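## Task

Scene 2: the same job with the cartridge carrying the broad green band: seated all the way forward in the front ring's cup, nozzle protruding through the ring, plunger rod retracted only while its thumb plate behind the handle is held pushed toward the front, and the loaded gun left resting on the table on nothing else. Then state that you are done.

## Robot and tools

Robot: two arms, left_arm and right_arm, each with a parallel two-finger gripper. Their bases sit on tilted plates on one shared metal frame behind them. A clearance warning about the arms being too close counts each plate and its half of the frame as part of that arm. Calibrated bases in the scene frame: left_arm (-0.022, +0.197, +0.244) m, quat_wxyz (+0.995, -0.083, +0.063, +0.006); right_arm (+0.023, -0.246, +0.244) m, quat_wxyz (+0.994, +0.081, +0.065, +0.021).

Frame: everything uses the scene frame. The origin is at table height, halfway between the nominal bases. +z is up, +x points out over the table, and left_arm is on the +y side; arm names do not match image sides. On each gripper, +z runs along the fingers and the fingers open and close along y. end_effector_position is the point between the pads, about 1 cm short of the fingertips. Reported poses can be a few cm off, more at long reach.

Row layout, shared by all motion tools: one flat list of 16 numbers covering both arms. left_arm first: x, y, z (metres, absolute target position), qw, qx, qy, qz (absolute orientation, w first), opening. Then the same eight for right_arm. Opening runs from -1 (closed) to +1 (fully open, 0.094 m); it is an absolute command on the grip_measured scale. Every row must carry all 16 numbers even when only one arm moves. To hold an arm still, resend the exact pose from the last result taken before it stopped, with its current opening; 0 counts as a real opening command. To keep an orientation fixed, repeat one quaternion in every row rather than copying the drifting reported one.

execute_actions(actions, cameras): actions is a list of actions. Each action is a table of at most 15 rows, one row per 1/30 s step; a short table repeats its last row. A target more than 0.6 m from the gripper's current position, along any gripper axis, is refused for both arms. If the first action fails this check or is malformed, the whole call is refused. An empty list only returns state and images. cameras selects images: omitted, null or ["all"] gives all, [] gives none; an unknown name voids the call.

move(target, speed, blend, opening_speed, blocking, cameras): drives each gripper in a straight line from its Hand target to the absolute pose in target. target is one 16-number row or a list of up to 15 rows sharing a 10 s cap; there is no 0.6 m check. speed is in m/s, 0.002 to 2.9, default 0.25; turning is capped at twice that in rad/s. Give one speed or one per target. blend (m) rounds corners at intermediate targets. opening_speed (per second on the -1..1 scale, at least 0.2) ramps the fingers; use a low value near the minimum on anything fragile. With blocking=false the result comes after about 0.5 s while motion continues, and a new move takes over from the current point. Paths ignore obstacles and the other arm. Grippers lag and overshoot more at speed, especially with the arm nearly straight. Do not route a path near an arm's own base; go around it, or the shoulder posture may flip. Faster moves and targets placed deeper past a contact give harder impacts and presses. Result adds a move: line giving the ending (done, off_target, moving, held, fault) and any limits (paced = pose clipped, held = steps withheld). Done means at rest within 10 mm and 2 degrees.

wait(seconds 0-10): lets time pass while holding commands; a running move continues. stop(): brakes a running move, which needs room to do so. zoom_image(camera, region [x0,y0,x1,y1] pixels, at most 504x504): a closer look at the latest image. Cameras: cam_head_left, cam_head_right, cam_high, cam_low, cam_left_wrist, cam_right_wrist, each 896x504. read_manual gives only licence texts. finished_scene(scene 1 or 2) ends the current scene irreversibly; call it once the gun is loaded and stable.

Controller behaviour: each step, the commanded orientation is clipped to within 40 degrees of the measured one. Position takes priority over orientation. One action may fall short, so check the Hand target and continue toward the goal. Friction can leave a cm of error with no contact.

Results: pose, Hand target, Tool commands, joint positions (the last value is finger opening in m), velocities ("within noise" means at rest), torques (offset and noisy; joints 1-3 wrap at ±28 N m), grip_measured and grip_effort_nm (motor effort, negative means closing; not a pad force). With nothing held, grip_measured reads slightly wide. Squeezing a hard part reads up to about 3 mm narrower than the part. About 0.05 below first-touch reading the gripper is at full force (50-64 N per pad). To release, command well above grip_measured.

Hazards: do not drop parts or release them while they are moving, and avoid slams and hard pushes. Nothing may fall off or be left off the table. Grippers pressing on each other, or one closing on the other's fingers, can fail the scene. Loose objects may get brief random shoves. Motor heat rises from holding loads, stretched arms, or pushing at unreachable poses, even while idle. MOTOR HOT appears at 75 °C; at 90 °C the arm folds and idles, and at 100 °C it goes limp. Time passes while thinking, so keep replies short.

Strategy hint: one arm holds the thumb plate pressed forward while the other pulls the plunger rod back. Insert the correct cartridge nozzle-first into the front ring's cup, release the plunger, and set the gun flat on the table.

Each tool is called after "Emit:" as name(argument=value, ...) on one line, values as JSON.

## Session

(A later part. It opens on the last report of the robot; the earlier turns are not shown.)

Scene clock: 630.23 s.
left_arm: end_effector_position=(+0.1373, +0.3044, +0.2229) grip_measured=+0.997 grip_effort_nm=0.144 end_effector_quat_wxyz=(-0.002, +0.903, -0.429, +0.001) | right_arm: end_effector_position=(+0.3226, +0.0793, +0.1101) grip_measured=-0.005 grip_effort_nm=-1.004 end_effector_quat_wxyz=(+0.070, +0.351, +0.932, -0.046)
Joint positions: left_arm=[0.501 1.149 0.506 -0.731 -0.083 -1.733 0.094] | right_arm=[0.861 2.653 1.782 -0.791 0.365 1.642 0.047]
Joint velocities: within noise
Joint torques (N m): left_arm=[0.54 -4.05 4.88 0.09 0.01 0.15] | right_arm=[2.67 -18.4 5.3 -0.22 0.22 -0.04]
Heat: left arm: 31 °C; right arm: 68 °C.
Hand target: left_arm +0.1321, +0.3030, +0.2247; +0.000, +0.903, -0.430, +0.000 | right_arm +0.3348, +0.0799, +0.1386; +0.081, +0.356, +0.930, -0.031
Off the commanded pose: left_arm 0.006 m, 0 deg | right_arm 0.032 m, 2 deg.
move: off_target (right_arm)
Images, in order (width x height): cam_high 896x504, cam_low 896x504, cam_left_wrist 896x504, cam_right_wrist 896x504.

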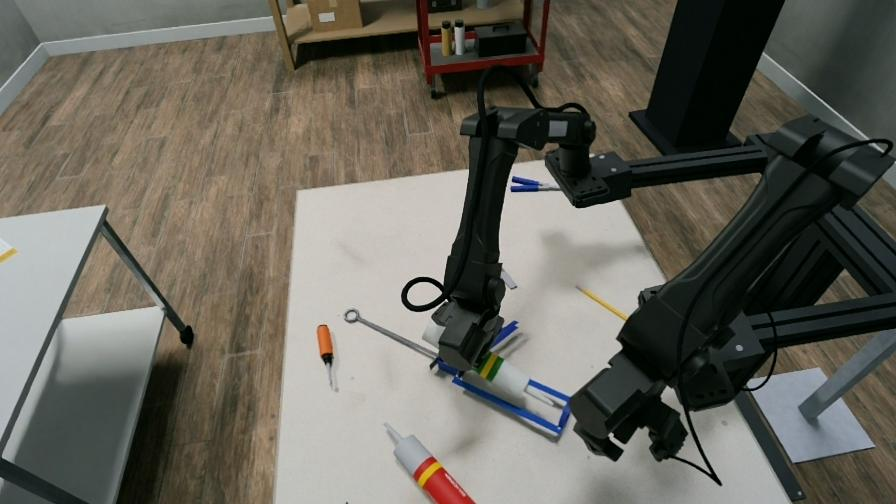

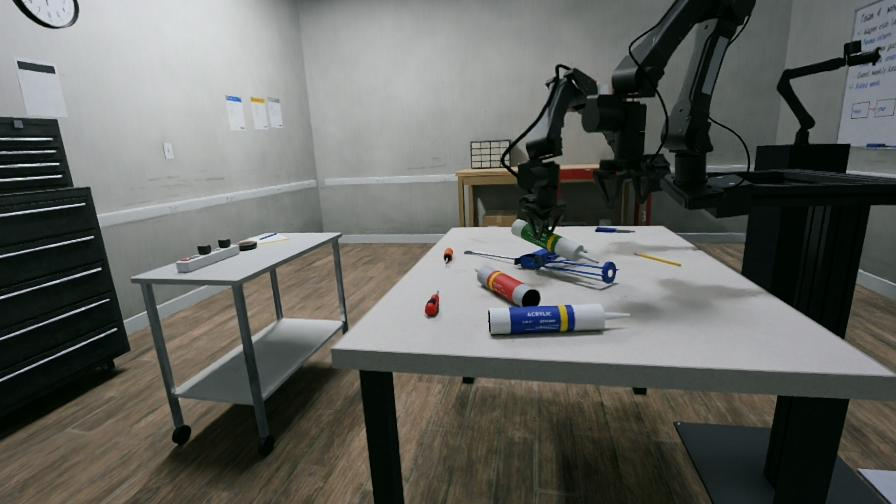

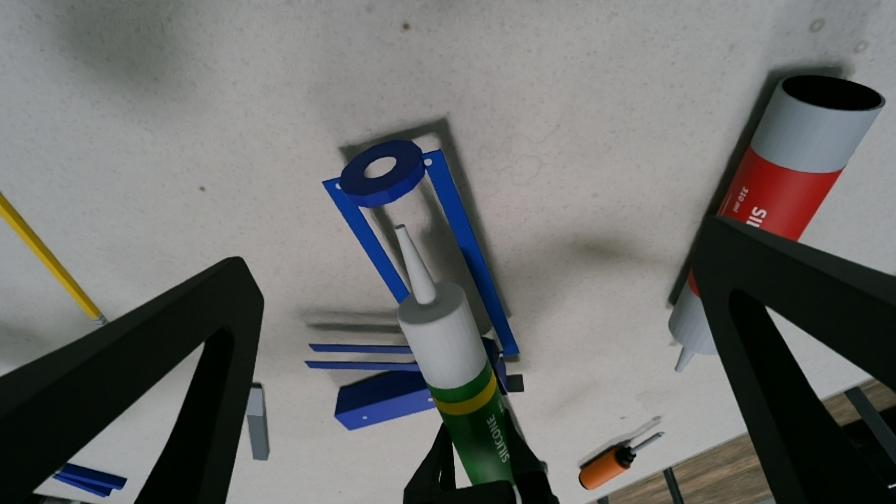

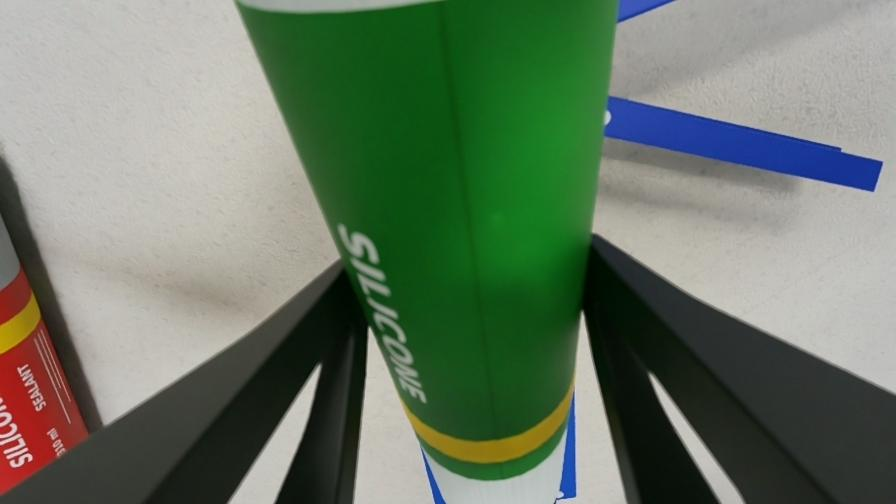

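Emit:
move(target=[[0.132,0.303,0.225,0,0.9026,-0.4305,0,1,0.3280,0.0880,0.1200,0.0574,0.3397,0.9385,-0.0208,-0.15],[0.132,0.303,0.225,0,0.9026,-0.4305,0,1,0.3230,0.0920,0.0950,0.0574,0.3397,0.9385,-0.0208,-0.15]], speed=0.05, cameras=["cam_left_wrist","cam_low"])

Emit:
zoom_image(camera="cam_left_wrist", region=[330, 130, 530, 430])

Emit:
zoom_image(camera="cam_low", region=[480, 200, 620, 300])

Emit:
zoom_image(camera="cam_low", region=[560, 240, 630, 290])

Scene clock: 706.77 s.
left_arm: end_effector_position=(+0.1373, +0.3044, +0.2229) grip_measured=+0.997 grip_effort_nm=0.139 end_effector_quat_wxyz=(-0.002, +0.903, -0.429, +0.001) | right_arm: end_effector_position=(+0.3177, +0.0884, +0.0916) grip_measured=-0.005 grip_effort_nm=-1.009 end_effector_quat_wxyz=(+0.051, +0.337, +0.940, -0.029)
Joint positions: left_arm=[0.501 1.149 0.506 -0.731 -0.083 -1.733 0.094] | right_arm=[0.857 2.689 1.776 -0.723 0.32 1.599 0.047]
Joint velocities: within noise
Joint torques (N m): left_arm=[0.61 -4.08 4.81 0.1 0 0.13] | right_arm=[2.73 -13.01 5.71 0.27 0.13 0]
Heat: left arm: 30 °C; right arm: 87 °C. Fold the right arm in close to its base, or ease its load, before you think long.
Hand target: left_arm +0.1321, +0.3030, +0.2247; +0.000, +0.903, -0.430, +0.000 | right_arm +0.3230, +0.0919, +0.0950; +0.057, +0.340, +0.938, -0.021
Off the commanded pose: left_arm 0.006 m, 0 deg | right_arm 0.007 m, 1 deg.
MOTOR HOT: joint 2 (shoulder) of the right arm reports 87 °C; the controller's stop level is 90 °C. To cool a motor, set the load down, stop pushing, or move to a pose that needs little force.
move: done
Images, in order (width x height): cam_low 896x504, cam_left_wrist 896x504.

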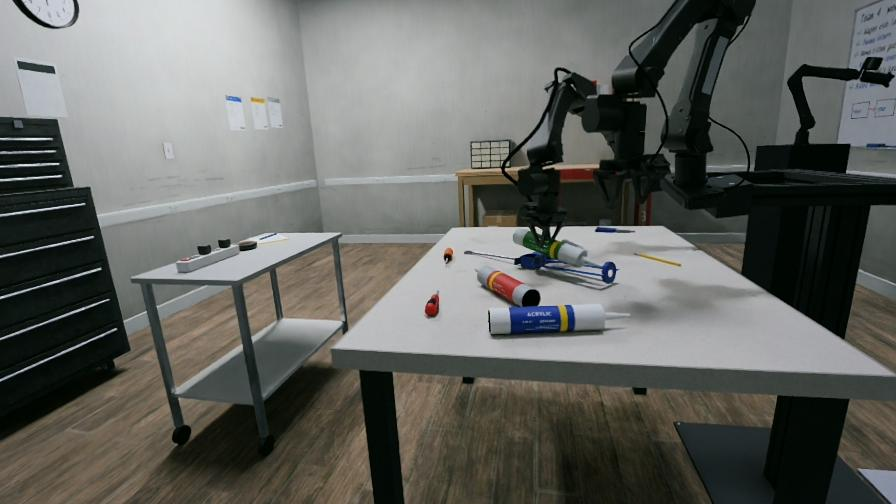

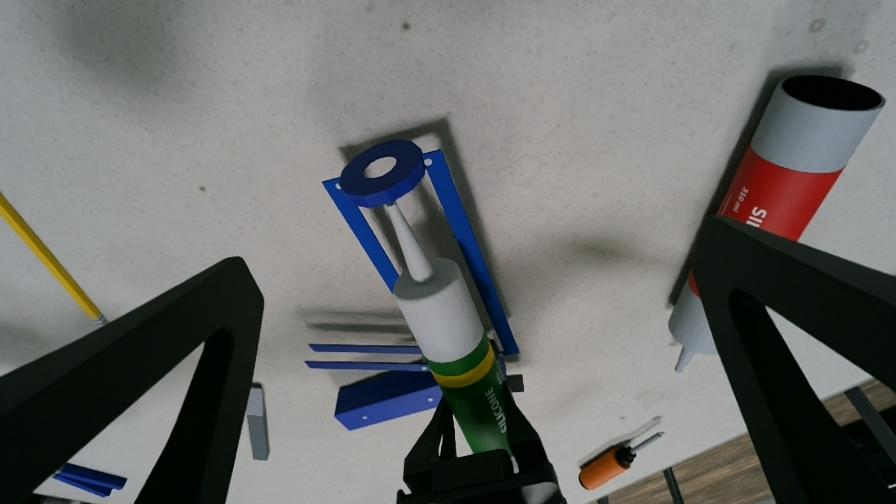

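Scaled by 1.680 from the camera's 896x504 image, which has a finer 1280x720 frame.

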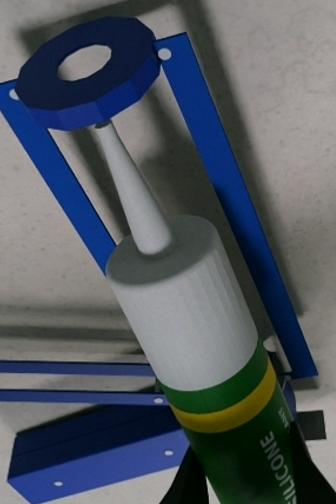

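Scaled by 3.600 from the camera's 896x504 image, which has a finer 1280x720 frame.

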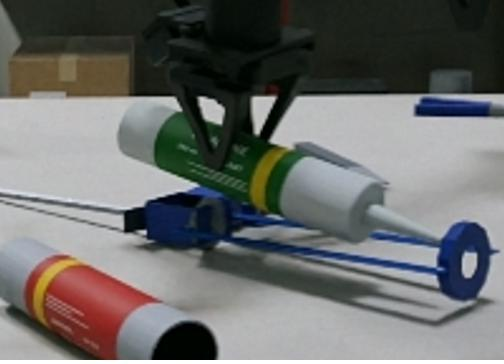

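Scaled by 7.200 from the camera's 896x504 image, which has a finer 1280x720 frame.

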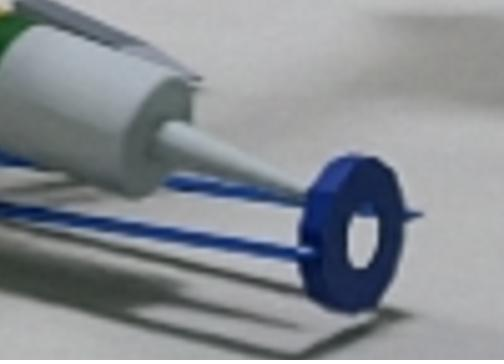

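Emit:
move(target=[[0.132,0.303,0.225,0,0.9026,-0.4305,0,1,0.3200,0.0600,0.1500,0.0574,0.3397,0.9385,-0.0208,-0.15],[0.132,0.303,0.225,0,0.9026,-0.4305,0,1,0.2200,-0.1000,0.2300,0.0400,0.6000,0.8000,-0.0400,-0.15]], speed=0.25, cameras=["cam_head_right"])

Scene clock: 712.27 s.
left_arm: end_effector_position=(+0.1373, +0.3044, +0.2229) grip_measured=+0.997 grip_effort_nm=0.139 end_effector_quat_wxyz=(-0.002, +0.903, -0.429, +0.001) | right_arm: end_effector_position=(+0.2191, -0.0972, +0.2213) grip_measured=-0.005 grip_effort_nm=-1.009 end_effector_quat_wxyz=(+0.030, +0.582, +0.812, -0.039)
Joint positions: left_arm=[0.501 1.149 0.506 -0.731 -0.083 -1.733 0.094] | right_arm=[0.782 1.755 0.845 -0.76 0.275 2.088 0.047]
Joint velocities: within noise
Joint torques (N m): left_arm=[0.55 -4.1 4.74 0.1 0.02 0.14] | right_arm=[1.07 -8.96 5.31 -0.21 0.04 0.12]
Heat: left arm: 30 °C; right arm: 83 °C. Fold the right arm in close to its base, or ease its load, before you think long.
Hand target: left_arm +0.1321, +0.3030, +0.2247; +0.000, +0.903, -0.430, +0.000 | right_arm +0.2202, -0.1003, +0.2295; +0.031, +0.589, +0.807, -0.036
Off the commanded pose: left_arm 0.006 m, 0 deg | right_arm 0.009 m, 3 deg.
MOTOR HOT: still on. Joint 2 (shoulder) of the right arm reports 83 °C.
joint sent to its limit (right arm) — joint 6 (wrist roll), upper limit. The joint targets still meet the commanded pose.
move: off_target (right_arm)
Images, in order (width x height): cam_head_right 896x504.

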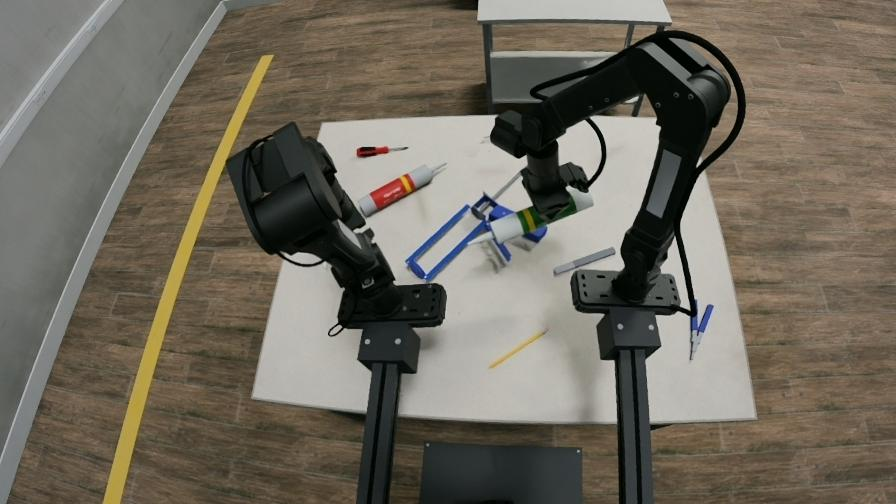

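Emit:
move(target=[[0.132,0.303,0.225,0,0.9026,-0.4305,0,1,0.1850,-0.1450,0.2300,0.0300,0.6700,0.7400,-0.0400,-0.15]], speed=0.15, cameras=["cam_left_wrist","cam_low"])

Emit:
zoom_image(camera="cam_left_wrist", region=[280, 120, 560, 440])

Emit:
zoom_image(camera="cam_low", region=[510, 220, 630, 300])

Scene clock: 718.10 s.
left_arm: end_effector_position=(+0.1373, +0.3044, +0.2229) grip_measured=+0.997 grip_effort_nm=0.134 end_effector_quat_wxyz=(-0.002, +0.903, -0.429, +0.001) | right_arm: end_effector_position=(+0.1842, -0.1450, +0.2245) grip_measured=-0.005 grip_effort_nm=-1.013 end_effector_quat_wxyz=(-0.011, +0.627, +0.779, -0.030)
Joint positions: left_arm=[0.501 1.149 0.506 -0.731 -0.083 -1.733 0.094] | right_arm=[0.678 1.504 0.624 -0.759 0.197 2.089 0.047]
Joint velocities: within noise
Joint torques (N m): left_arm=[0.51 -4.19 4.74 0.11 -0.05 0.16] | right_arm=[0.49 -6.43 5.35 -0.05 -0.07 0.11]
Heat: left arm: 30 °C; right arm: 79 °C. Fold the right arm in close to its base, or ease its load, before you think long.
Hand target: left_arm +0.1321, +0.3030, +0.2247; +0.000, +0.903, -0.430, +0.000 | right_arm +0.1853, -0.1455, +0.2296; -0.013, +0.634, +0.773, -0.023
Off the commanded pose: left_arm 0.006 m, 0 deg | right_arm 0.006 m, 8 deg.
MOTOR HOT: still on. Joint 2 (shoulder) of the right arm reports 79 °C.
joint sent to its limit (right arm) — joint 6 (wrist roll), upper limit. The joint targets are off in orientation, not in position.
move: off_target (right_arm)
Images, in order (width x height): cam_low 896x504, cam_left_wrist 896x504.

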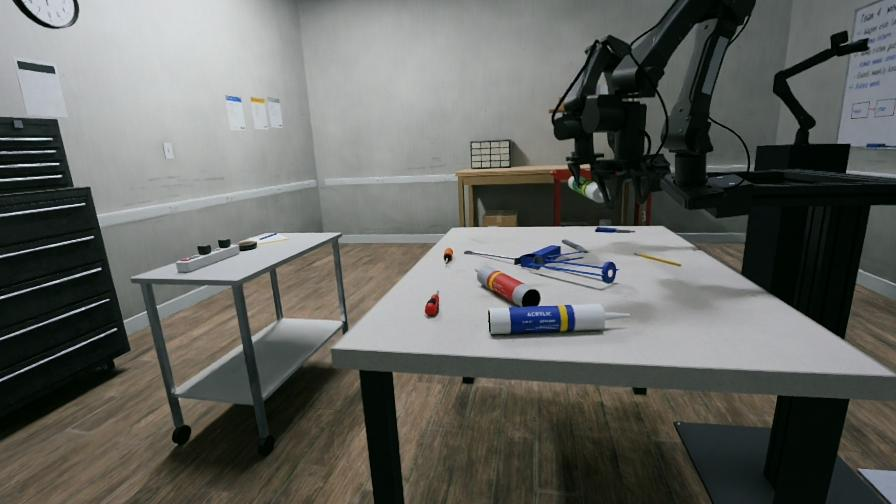

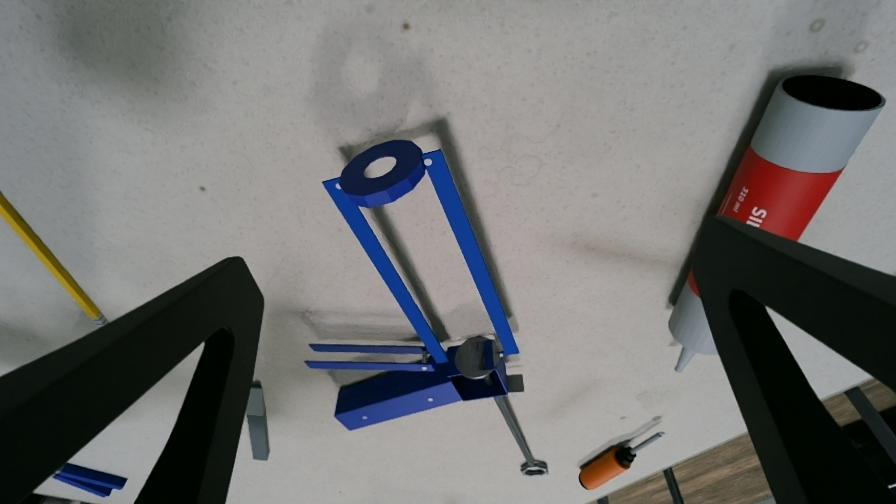

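Scaled by 1.575 from the camera's 896x504 image, which has a finer 1280x720 frame.

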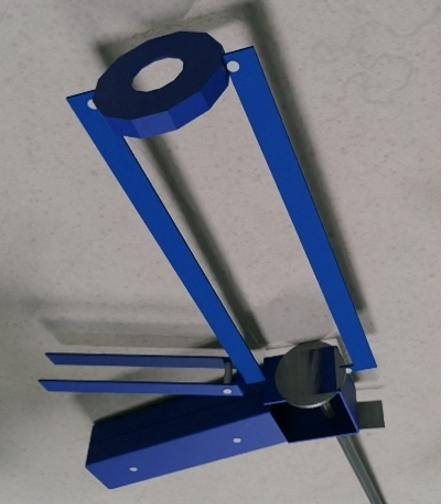

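Scaled by 4.200 from the camera's 896x504 image, which has a finer 1280x720 frame.

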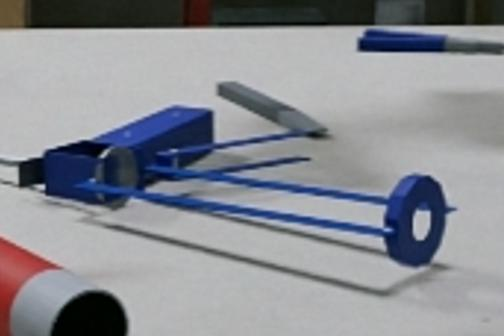

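Emit:
move(target=[[0.132,0.303,0.225,0,0.9026,-0.4305,0,1,0.3250,0.0700,0.1500,0.0697,0.3395,0.9378,-0.0252,-0.15],[0.132,0.303,0.225,0,0.9026,-0.4305,0,1,0.3260,0.0880,0.1050,0.0697,0.3395,0.9378,-0.0252,-0.15],[0.132,0.303,0.225,0,0.9026,-0.4305,0,1,0.3230,0.0920,0.0910,0.0697,0.3395,0.9378,-0.0252,-0.15]], speed=[0.2,0.06,0.04], cameras=["cam_left_wrist","cam_low"])

Emit:
zoom_image(camera="cam_left_wrist", region=[330, 130, 530, 430])

Emit:
zoom_image(camera="cam_low", region=[560, 240, 630, 290])

Scene clock: 731.43 s.
left_arm: end_effector_position=(+0.1373, +0.3044, +0.2229) grip_measured=+0.997 grip_effort_nm=0.144 end_effector_quat_wxyz=(-0.002, +0.903, -0.429, +0.001) | right_arm: end_effector_position=(+0.3157, +0.0758, +0.0818) grip_measured=-0.006 grip_effort_nm=-1.004 end_effector_quat_wxyz=(+0.048, +0.344, +0.937, -0.043)
Joint positions: left_arm=[0.501 1.149 0.506 -0.731 -0.083 -1.733 0.094] | right_arm=[0.839 2.697 1.748 -0.712 0.324 1.603 0.047]
Joint velocities: within noise
Joint torques (N m): left_arm=[0.46 -4.11 4.88 0.07 0.02 0.11] | right_arm=[5.16 -12.59 7.98 0.2 0.32 0.03]
Heat: left arm: 30 °C; right arm: 71 °C.
Hand target: left_arm +0.1321, +0.3030, +0.2247; +0.000, +0.903, -0.430, +0.000 | right_arm +0.3224, +0.0918, +0.0915; +0.069, +0.340, +0.938, -0.025
Off the commanded pose: left_arm 0.006 m, 0 deg | right_arm 0.020 m, 3 deg.
MOTOR HOT: cleared for the motors of the right arm.
move: off_target (right_arm)
Images, in order (width x height): cam_low 896x504, cam_left_wrist 896x504.

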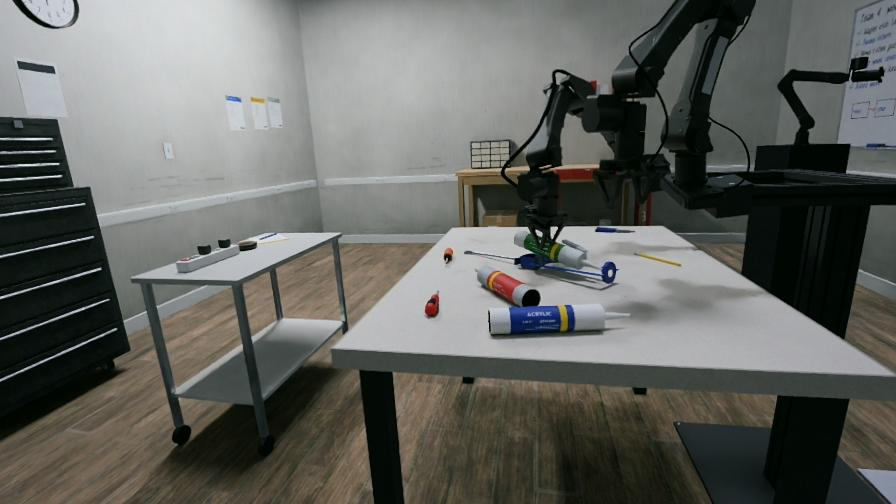

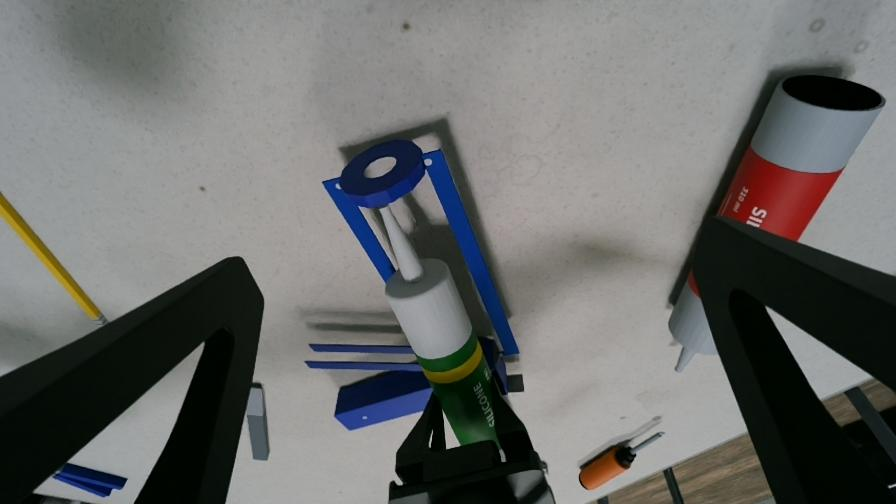

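Scaled by 1.680 from the camera's 896x504 image, which has a finer 1280x720 frame.

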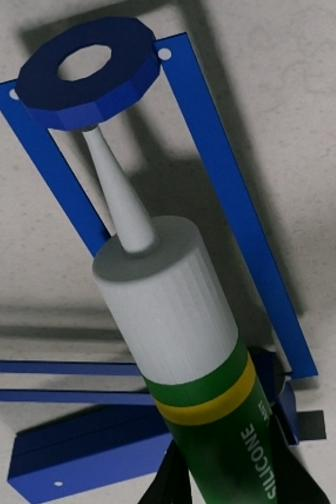

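Scaled by 7.200 from the camera's 896x504 image, which has a finer 1280x720 frame.

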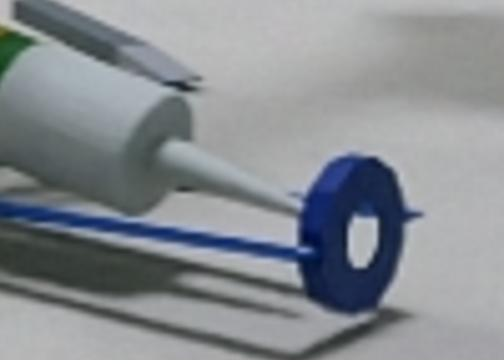

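Emit:
move(target=[[0.132,0.303,0.225,0,0.9026,-0.4305,0,1,0.3290,0.0980,0.0980,0.0697,0.3395,0.9378,-0.0252,-0.15]], speed=0.05, cameras=["cam_left_wrist","cam_low"])

Emit:
zoom_image(camera="cam_left_wrist", region=[330, 130, 530, 430])

Emit:
zoom_image(camera="cam_low", region=[560, 240, 630, 290])

Scene clock: 737.60 s.
left_arm: end_effector_position=(+0.1373, +0.3044, +0.2229) grip_measured=+0.997 grip_effort_nm=0.149 end_effector_quat_wxyz=(-0.002, +0.903, -0.429, +0.001) | right_arm: end_effector_position=(+0.3281, +0.0888, +0.0884) grip_measured=-0.006 grip_effort_nm=-1.009 end_effector_quat_wxyz=(+0.054, +0.349, +0.935, -0.026)
Joint positions: left_arm=[0.501 1.149 0.506 -0.731 -0.083 -1.733 0.094] | right_arm=[0.839 2.709 1.81 -0.724 0.324 1.603 0.047]
Joint velocities: within noise
Joint torques (N m): left_arm=[0.39 -4.04 4.85 0.1 0 0.15] | right_arm=[5.23 -12.79 8.18 -0.11 0.32 0.04]
Heat: left arm: 30 °C; right arm: 73 °C.
Hand target: left_arm +0.1321, +0.3030, +0.2247; +0.000, +0.903, -0.430, +0.000 | right_arm +0.3287, +0.0979, +0.0980; +0.070, +0.339, +0.938, -0.024
Off the commanded pose: left_arm 0.006 m, 0 deg | right_arm 0.013 m, 2 deg.
move: off_target (right_arm)
Images, in order (width x height): cam_low 896x504, cam_left_wrist 896x504.

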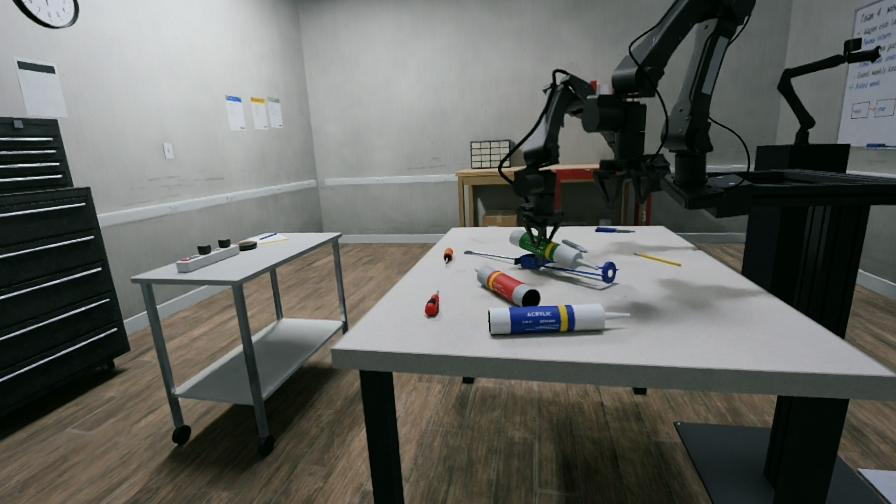

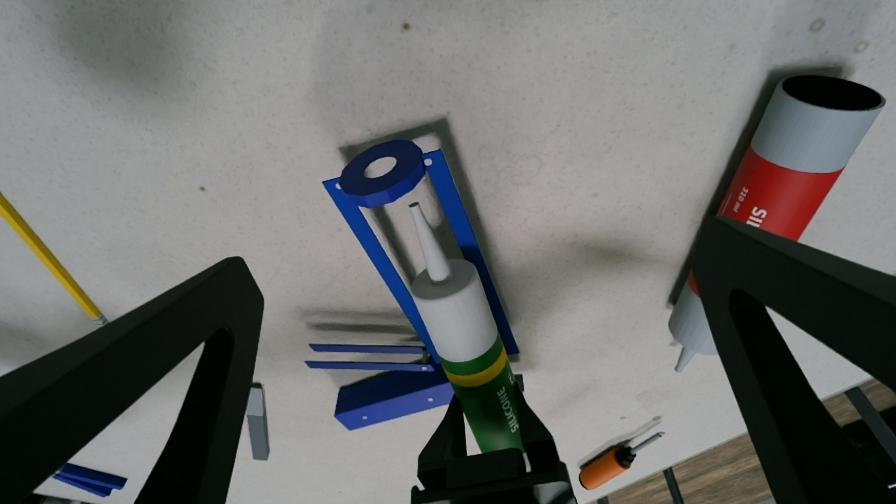

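Scaled by 1.680 from the camera's 896x504 image, which has a finer 1280x720 frame.

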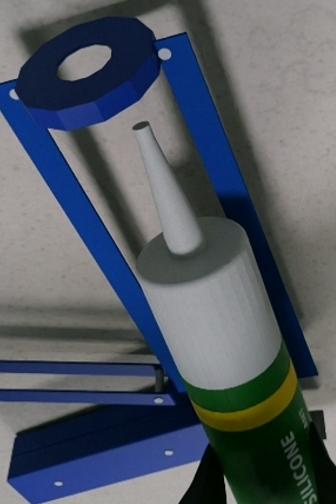

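Scaled by 7.200 from the camera's 896x504 image, which has a finer 1280x720 frame.

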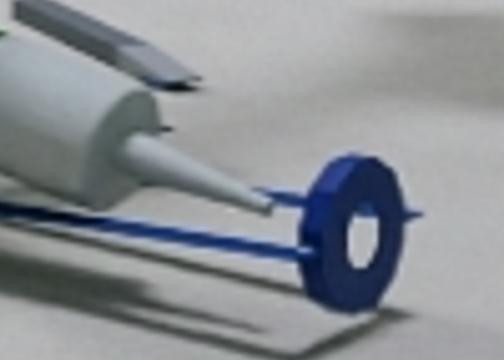

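Emit:
move(target=[[0.132,0.303,0.225,0,0.9026,-0.4305,0,1,0.3145,0.1035,0.0945,0.0697,0.3395,0.9378,-0.0252,-0.15]], speed=0.05, cameras=["cam_left_wrist","cam_low"])

Emit:
zoom_image(camera="cam_left_wrist", region=[330, 130, 530, 430])

Emit:
zoom_image(camera="cam_low", region=[560, 240, 630, 290])

Scene clock: 744.87 s.
left_arm: end_effector_position=(+0.1373, +0.3044, +0.2229) grip_measured=+0.997 grip_effort_nm=0.149 end_effector_quat_wxyz=(-0.002, +0.903, -0.429, +0.001) | right_arm: end_effector_position=(+0.3166, +0.0984, +0.0894) grip_measured=-0.006 grip_effort_nm=-1.009 end_effector_quat_wxyz=(+0.056, +0.345, +0.937, -0.023)
Joint positions: left_arm=[0.501 1.149 0.506 -0.731 -0.083 -1.733 0.094] | right_arm=[0.873 2.714 1.81 -0.724 0.324 1.629 0.047]
Joint velocities: within noise
Joint torques (N m): left_arm=[0.49 -4.15 4.92 0.13 -0.01 0.14] | right_arm=[4.9 -12.77 6.23 0.04 0.31 0.11]
Heat: left arm: 30 °C; right arm: 75 °C. Fold the right arm in close to its base, or ease its load, before you think long.
Hand target: left_arm +0.1321, +0.3030, +0.2247; +0.000, +0.903, -0.430, +0.000 | right_arm +0.3145, +0.1034, +0.0944; +0.070, +0.339, +0.938, -0.025
Off the commanded pose: left_arm 0.006 m, 0 deg | right_arm 0.008 m, 2 deg.
MOTOR HOT: joint 2 (shoulder) of the right arm reports 75 °C; the controller's stop level is 90 °C. To cool a motor, set the load down, stop pushing, or move to a pose that needs little force.
move: done
Images, in order (width x height): cam_low 896x504, cam_left_wrist 896x504.

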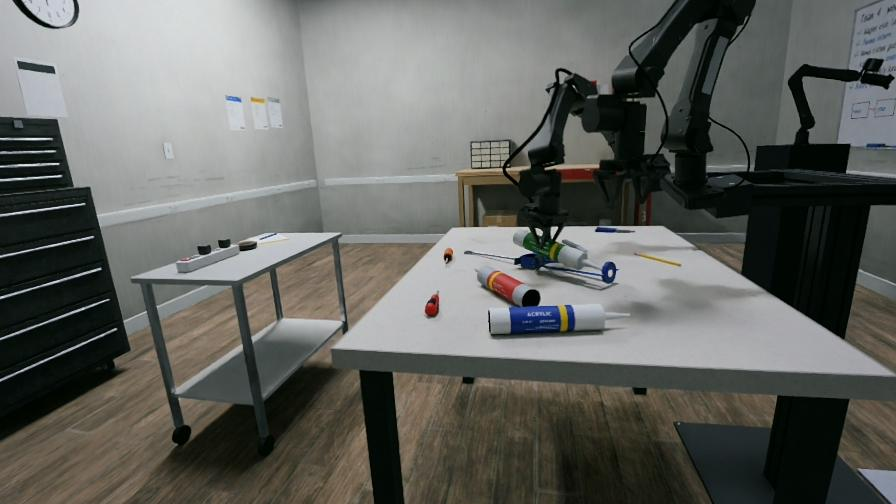

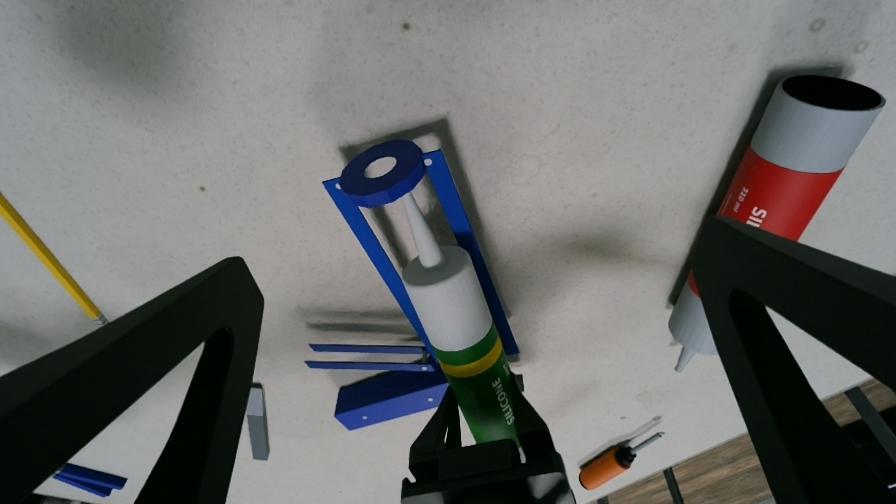

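Scaled by 1.680 from the camera's 896x504 image, which has a finer 1280x720 frame.

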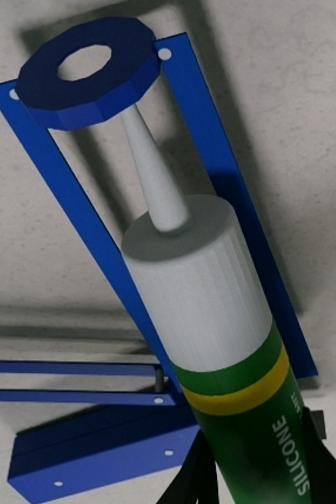

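Scaled by 7.200 from the camera's 896x504 image, which has a finer 1280x720 frame.

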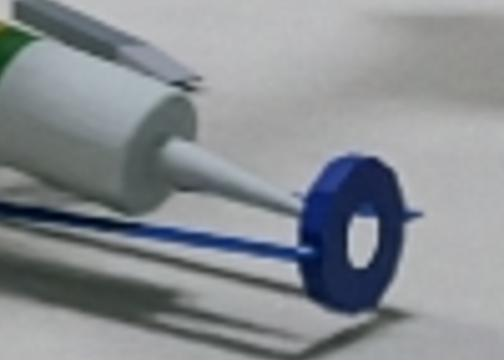

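Emit:
move(target=[[0.132,0.303,0.225,0,0.9026,-0.4305,0,1,0.3067,0.0946,0.0920,0.0697,0.3395,0.9378,-0.0252,-0.15]], speed=0.05, cameras=["cam_left_wrist","cam_low"])

Emit:
zoom_image(camera="cam_left_wrist", region=[330, 130, 530, 430])

Emit:
zoom_image(camera="cam_low", region=[560, 240, 630, 290])

Scene clock: 753.67 s.
left_arm: end_effector_position=(+0.1373, +0.3044, +0.2229) grip_measured=+0.997 grip_effort_nm=0.149 end_effector_quat_wxyz=(-0.002, +0.903, -0.429, +0.001) | right_arm: end_effector_position=(+0.3027, +0.0849, +0.0762) grip_measured=-0.006 grip_effort_nm=-1.004 end_effector_quat_wxyz=(+0.051, +0.344, +0.937, -0.040)
Joint positions: left_arm=[0.501 1.149 0.506 -0.731 -0.083 -1.733 0.094] | right_arm=[0.873 2.714 1.741 -0.692 0.324 1.637 0.047]
Joint velocities: within noise
Joint torques (N m): left_arm=[0.46 -4.11 4.82 0.07 0.01 0.16] | right_arm=[4.93 -15.39 4.85 0.16 0.31 0.05]
Heat: left arm: 30 °C; right arm: 77 °C. Fold the right arm in close to its base, or ease its load, before you think long.
Hand target: left_arm +0.1321, +0.3030, +0.2247; +0.000, +0.903, -0.430, +0.000 | right_arm +0.3064, +0.0945, +0.0918; +0.069, +0.340, +0.938, -0.025
Off the commanded pose: left_arm 0.006 m, 0 deg | right_arm 0.019 m, 3 deg.
MOTOR HOT: still on. Joint 2 (shoulder) of the right arm reports 77 °C.
move: off_target (right_arm)
Images, in order (width x height): cam_low 896x504, cam_left_wrist 896x504.

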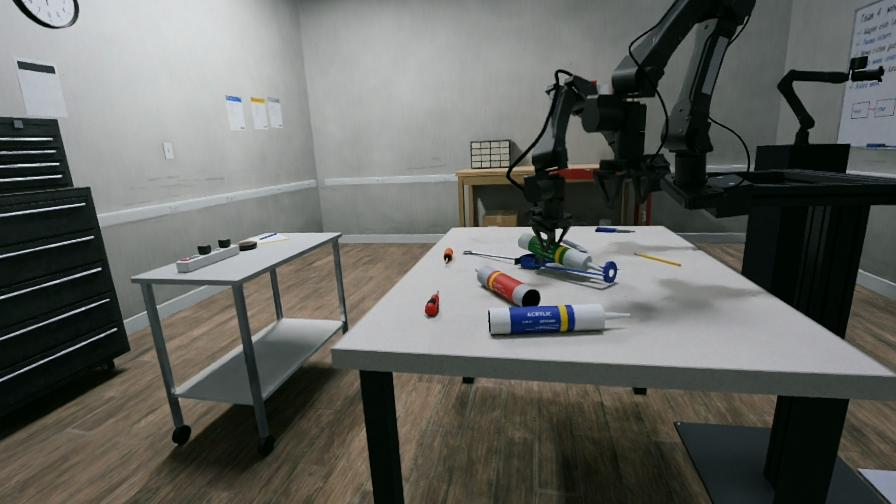

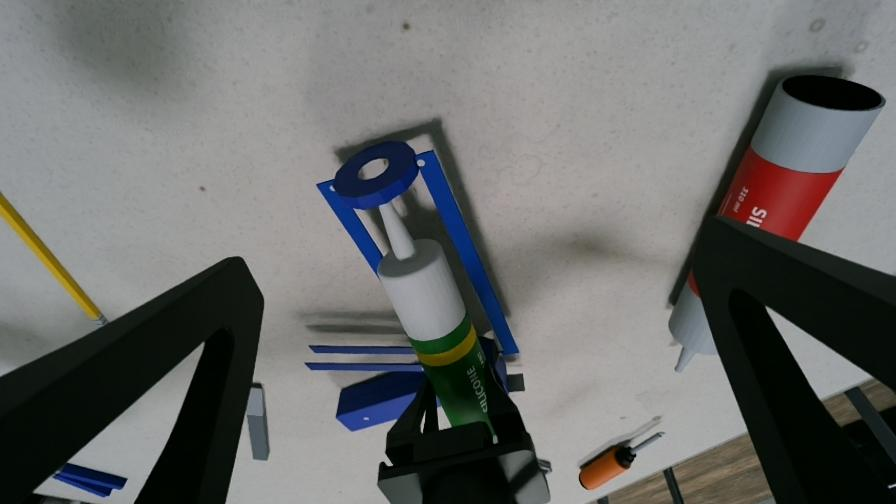

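Scaled by 1.680 from the camera's 896x504 image, which has a finer 1280x720 frame.

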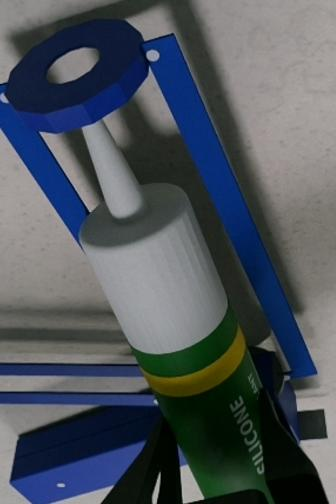

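Scaled by 7.200 from the camera's 896x504 image, which has a finer 1280x720 frame.

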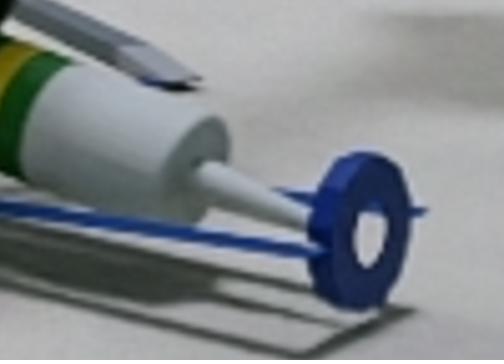

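Emit:
move(target=[[0.132,0.303,0.225,0,0.9026,-0.4305,0,1,0.3200,0.0700,0.1300,0.0574,0.3397,0.9385,-0.0208,-0.15],[0.132,0.303,0.225,0,0.9026,-0.4305,0,1,0.2200,-0.1000,0.2300,0.0400,0.6000,0.8000,-0.0400,-0.15],[0.132,0.303,0.225,0,0.9026,-0.4305,0,1,0.1700,-0.1500,0.2500,0.0400,0.6400,0.7700,-0.0400,-0.15]], speed=0.25, cameras=["cam_left_wrist","cam_low","cam_head_right"])

Emit:
zoom_image(camera="cam_left_wrist", region=[280, 120, 560, 440])

Emit:
zoom_image(camera="cam_low", region=[510, 220, 630, 300])

Scene clock: 769.77 s.
left_arm: end_effector_position=(+0.1373, +0.3044, +0.2229) grip_measured=+0.997 grip_effort_nm=0.139 end_effector_quat_wxyz=(-0.002, +0.903, -0.429, +0.001) | right_arm: end_effector_position=(+0.1709, -0.1479, +0.2440) grip_measured=-0.006 grip_effort_nm=-1.004 end_effector_quat_wxyz=(+0.000, +0.597, +0.802, -0.024)
Joint positions: left_arm=[0.501 1.149 0.506 -0.731 -0.083 -1.733 0.094] | right_arm=[0.754 1.398 0.616 -0.858 0.214 2.088 0.047]
Joint velocities: within noise
Joint torques (N m): left_arm=[0.42 -4.05 4.86 0.09 0.04 0.15] | right_arm=[0.31 -5.26 6.37 -0.21 -0.02 0.11]
Heat: left arm: 30 °C; right arm: 82 °C. Fold the right arm in close to its base, or ease its load, before you think long.
Hand target: left_arm +0.1321, +0.3030, +0.2247; +0.000, +0.903, -0.430, +0.000 | right_arm +0.1705, -0.1504, +0.2495; -0.003, +0.604, +0.796, -0.025
Off the commanded pose: left_arm 0.006 m, 0 deg | right_arm 0.006 m, 8 deg.
MOTOR HOT: still on. Joint 2 (shoulder) of the right arm reports 82 °C.
joint sent to its limit (right arm) — joint 6 (wrist roll), upper limit. The joint targets are off in orientation, not in position.
move: off_target (right_arm)
Images, in order (width x height): cam_head_right 896x504, cam_low 896x504, cam_left_wrist 896x504.

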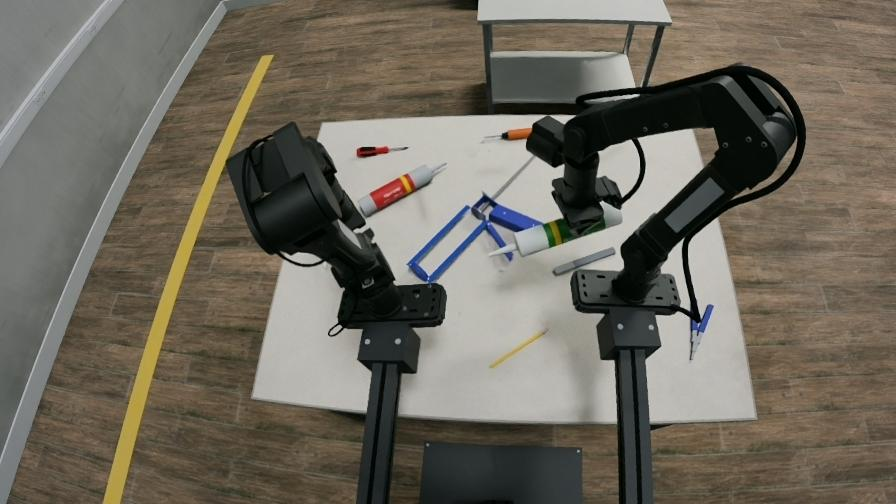

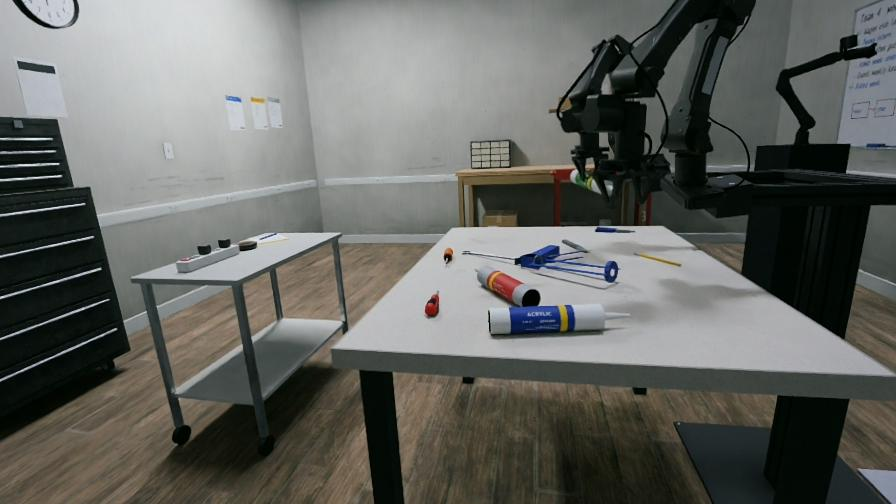

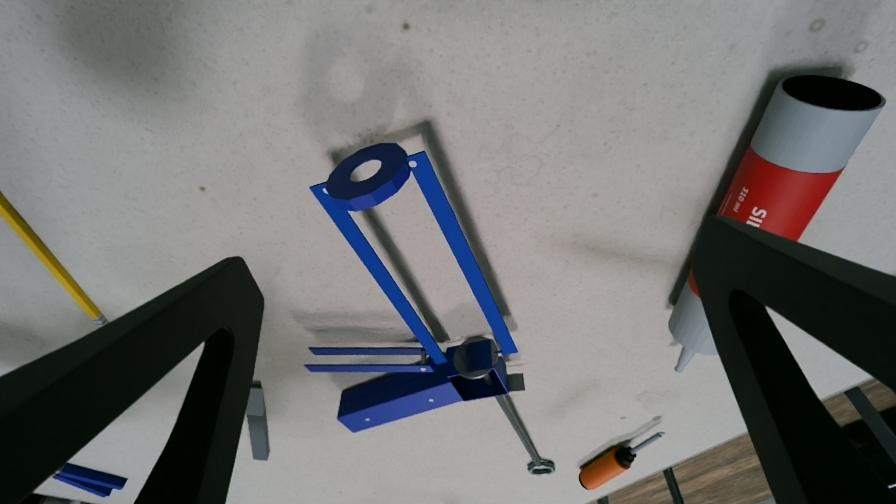

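Scaled by 1.575 from the camera's 896x504 image, which has a finer 1280x720 frame.

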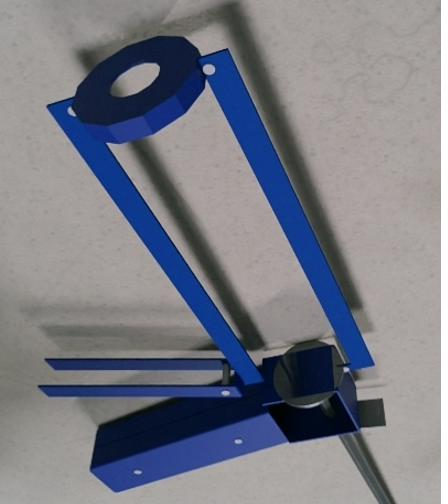

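Scaled by 4.200 from the camera's 896x504 image, which has a finer 1280x720 frame.

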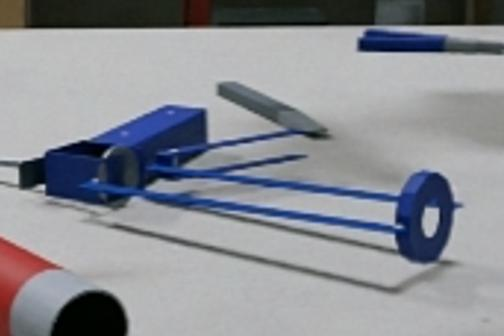

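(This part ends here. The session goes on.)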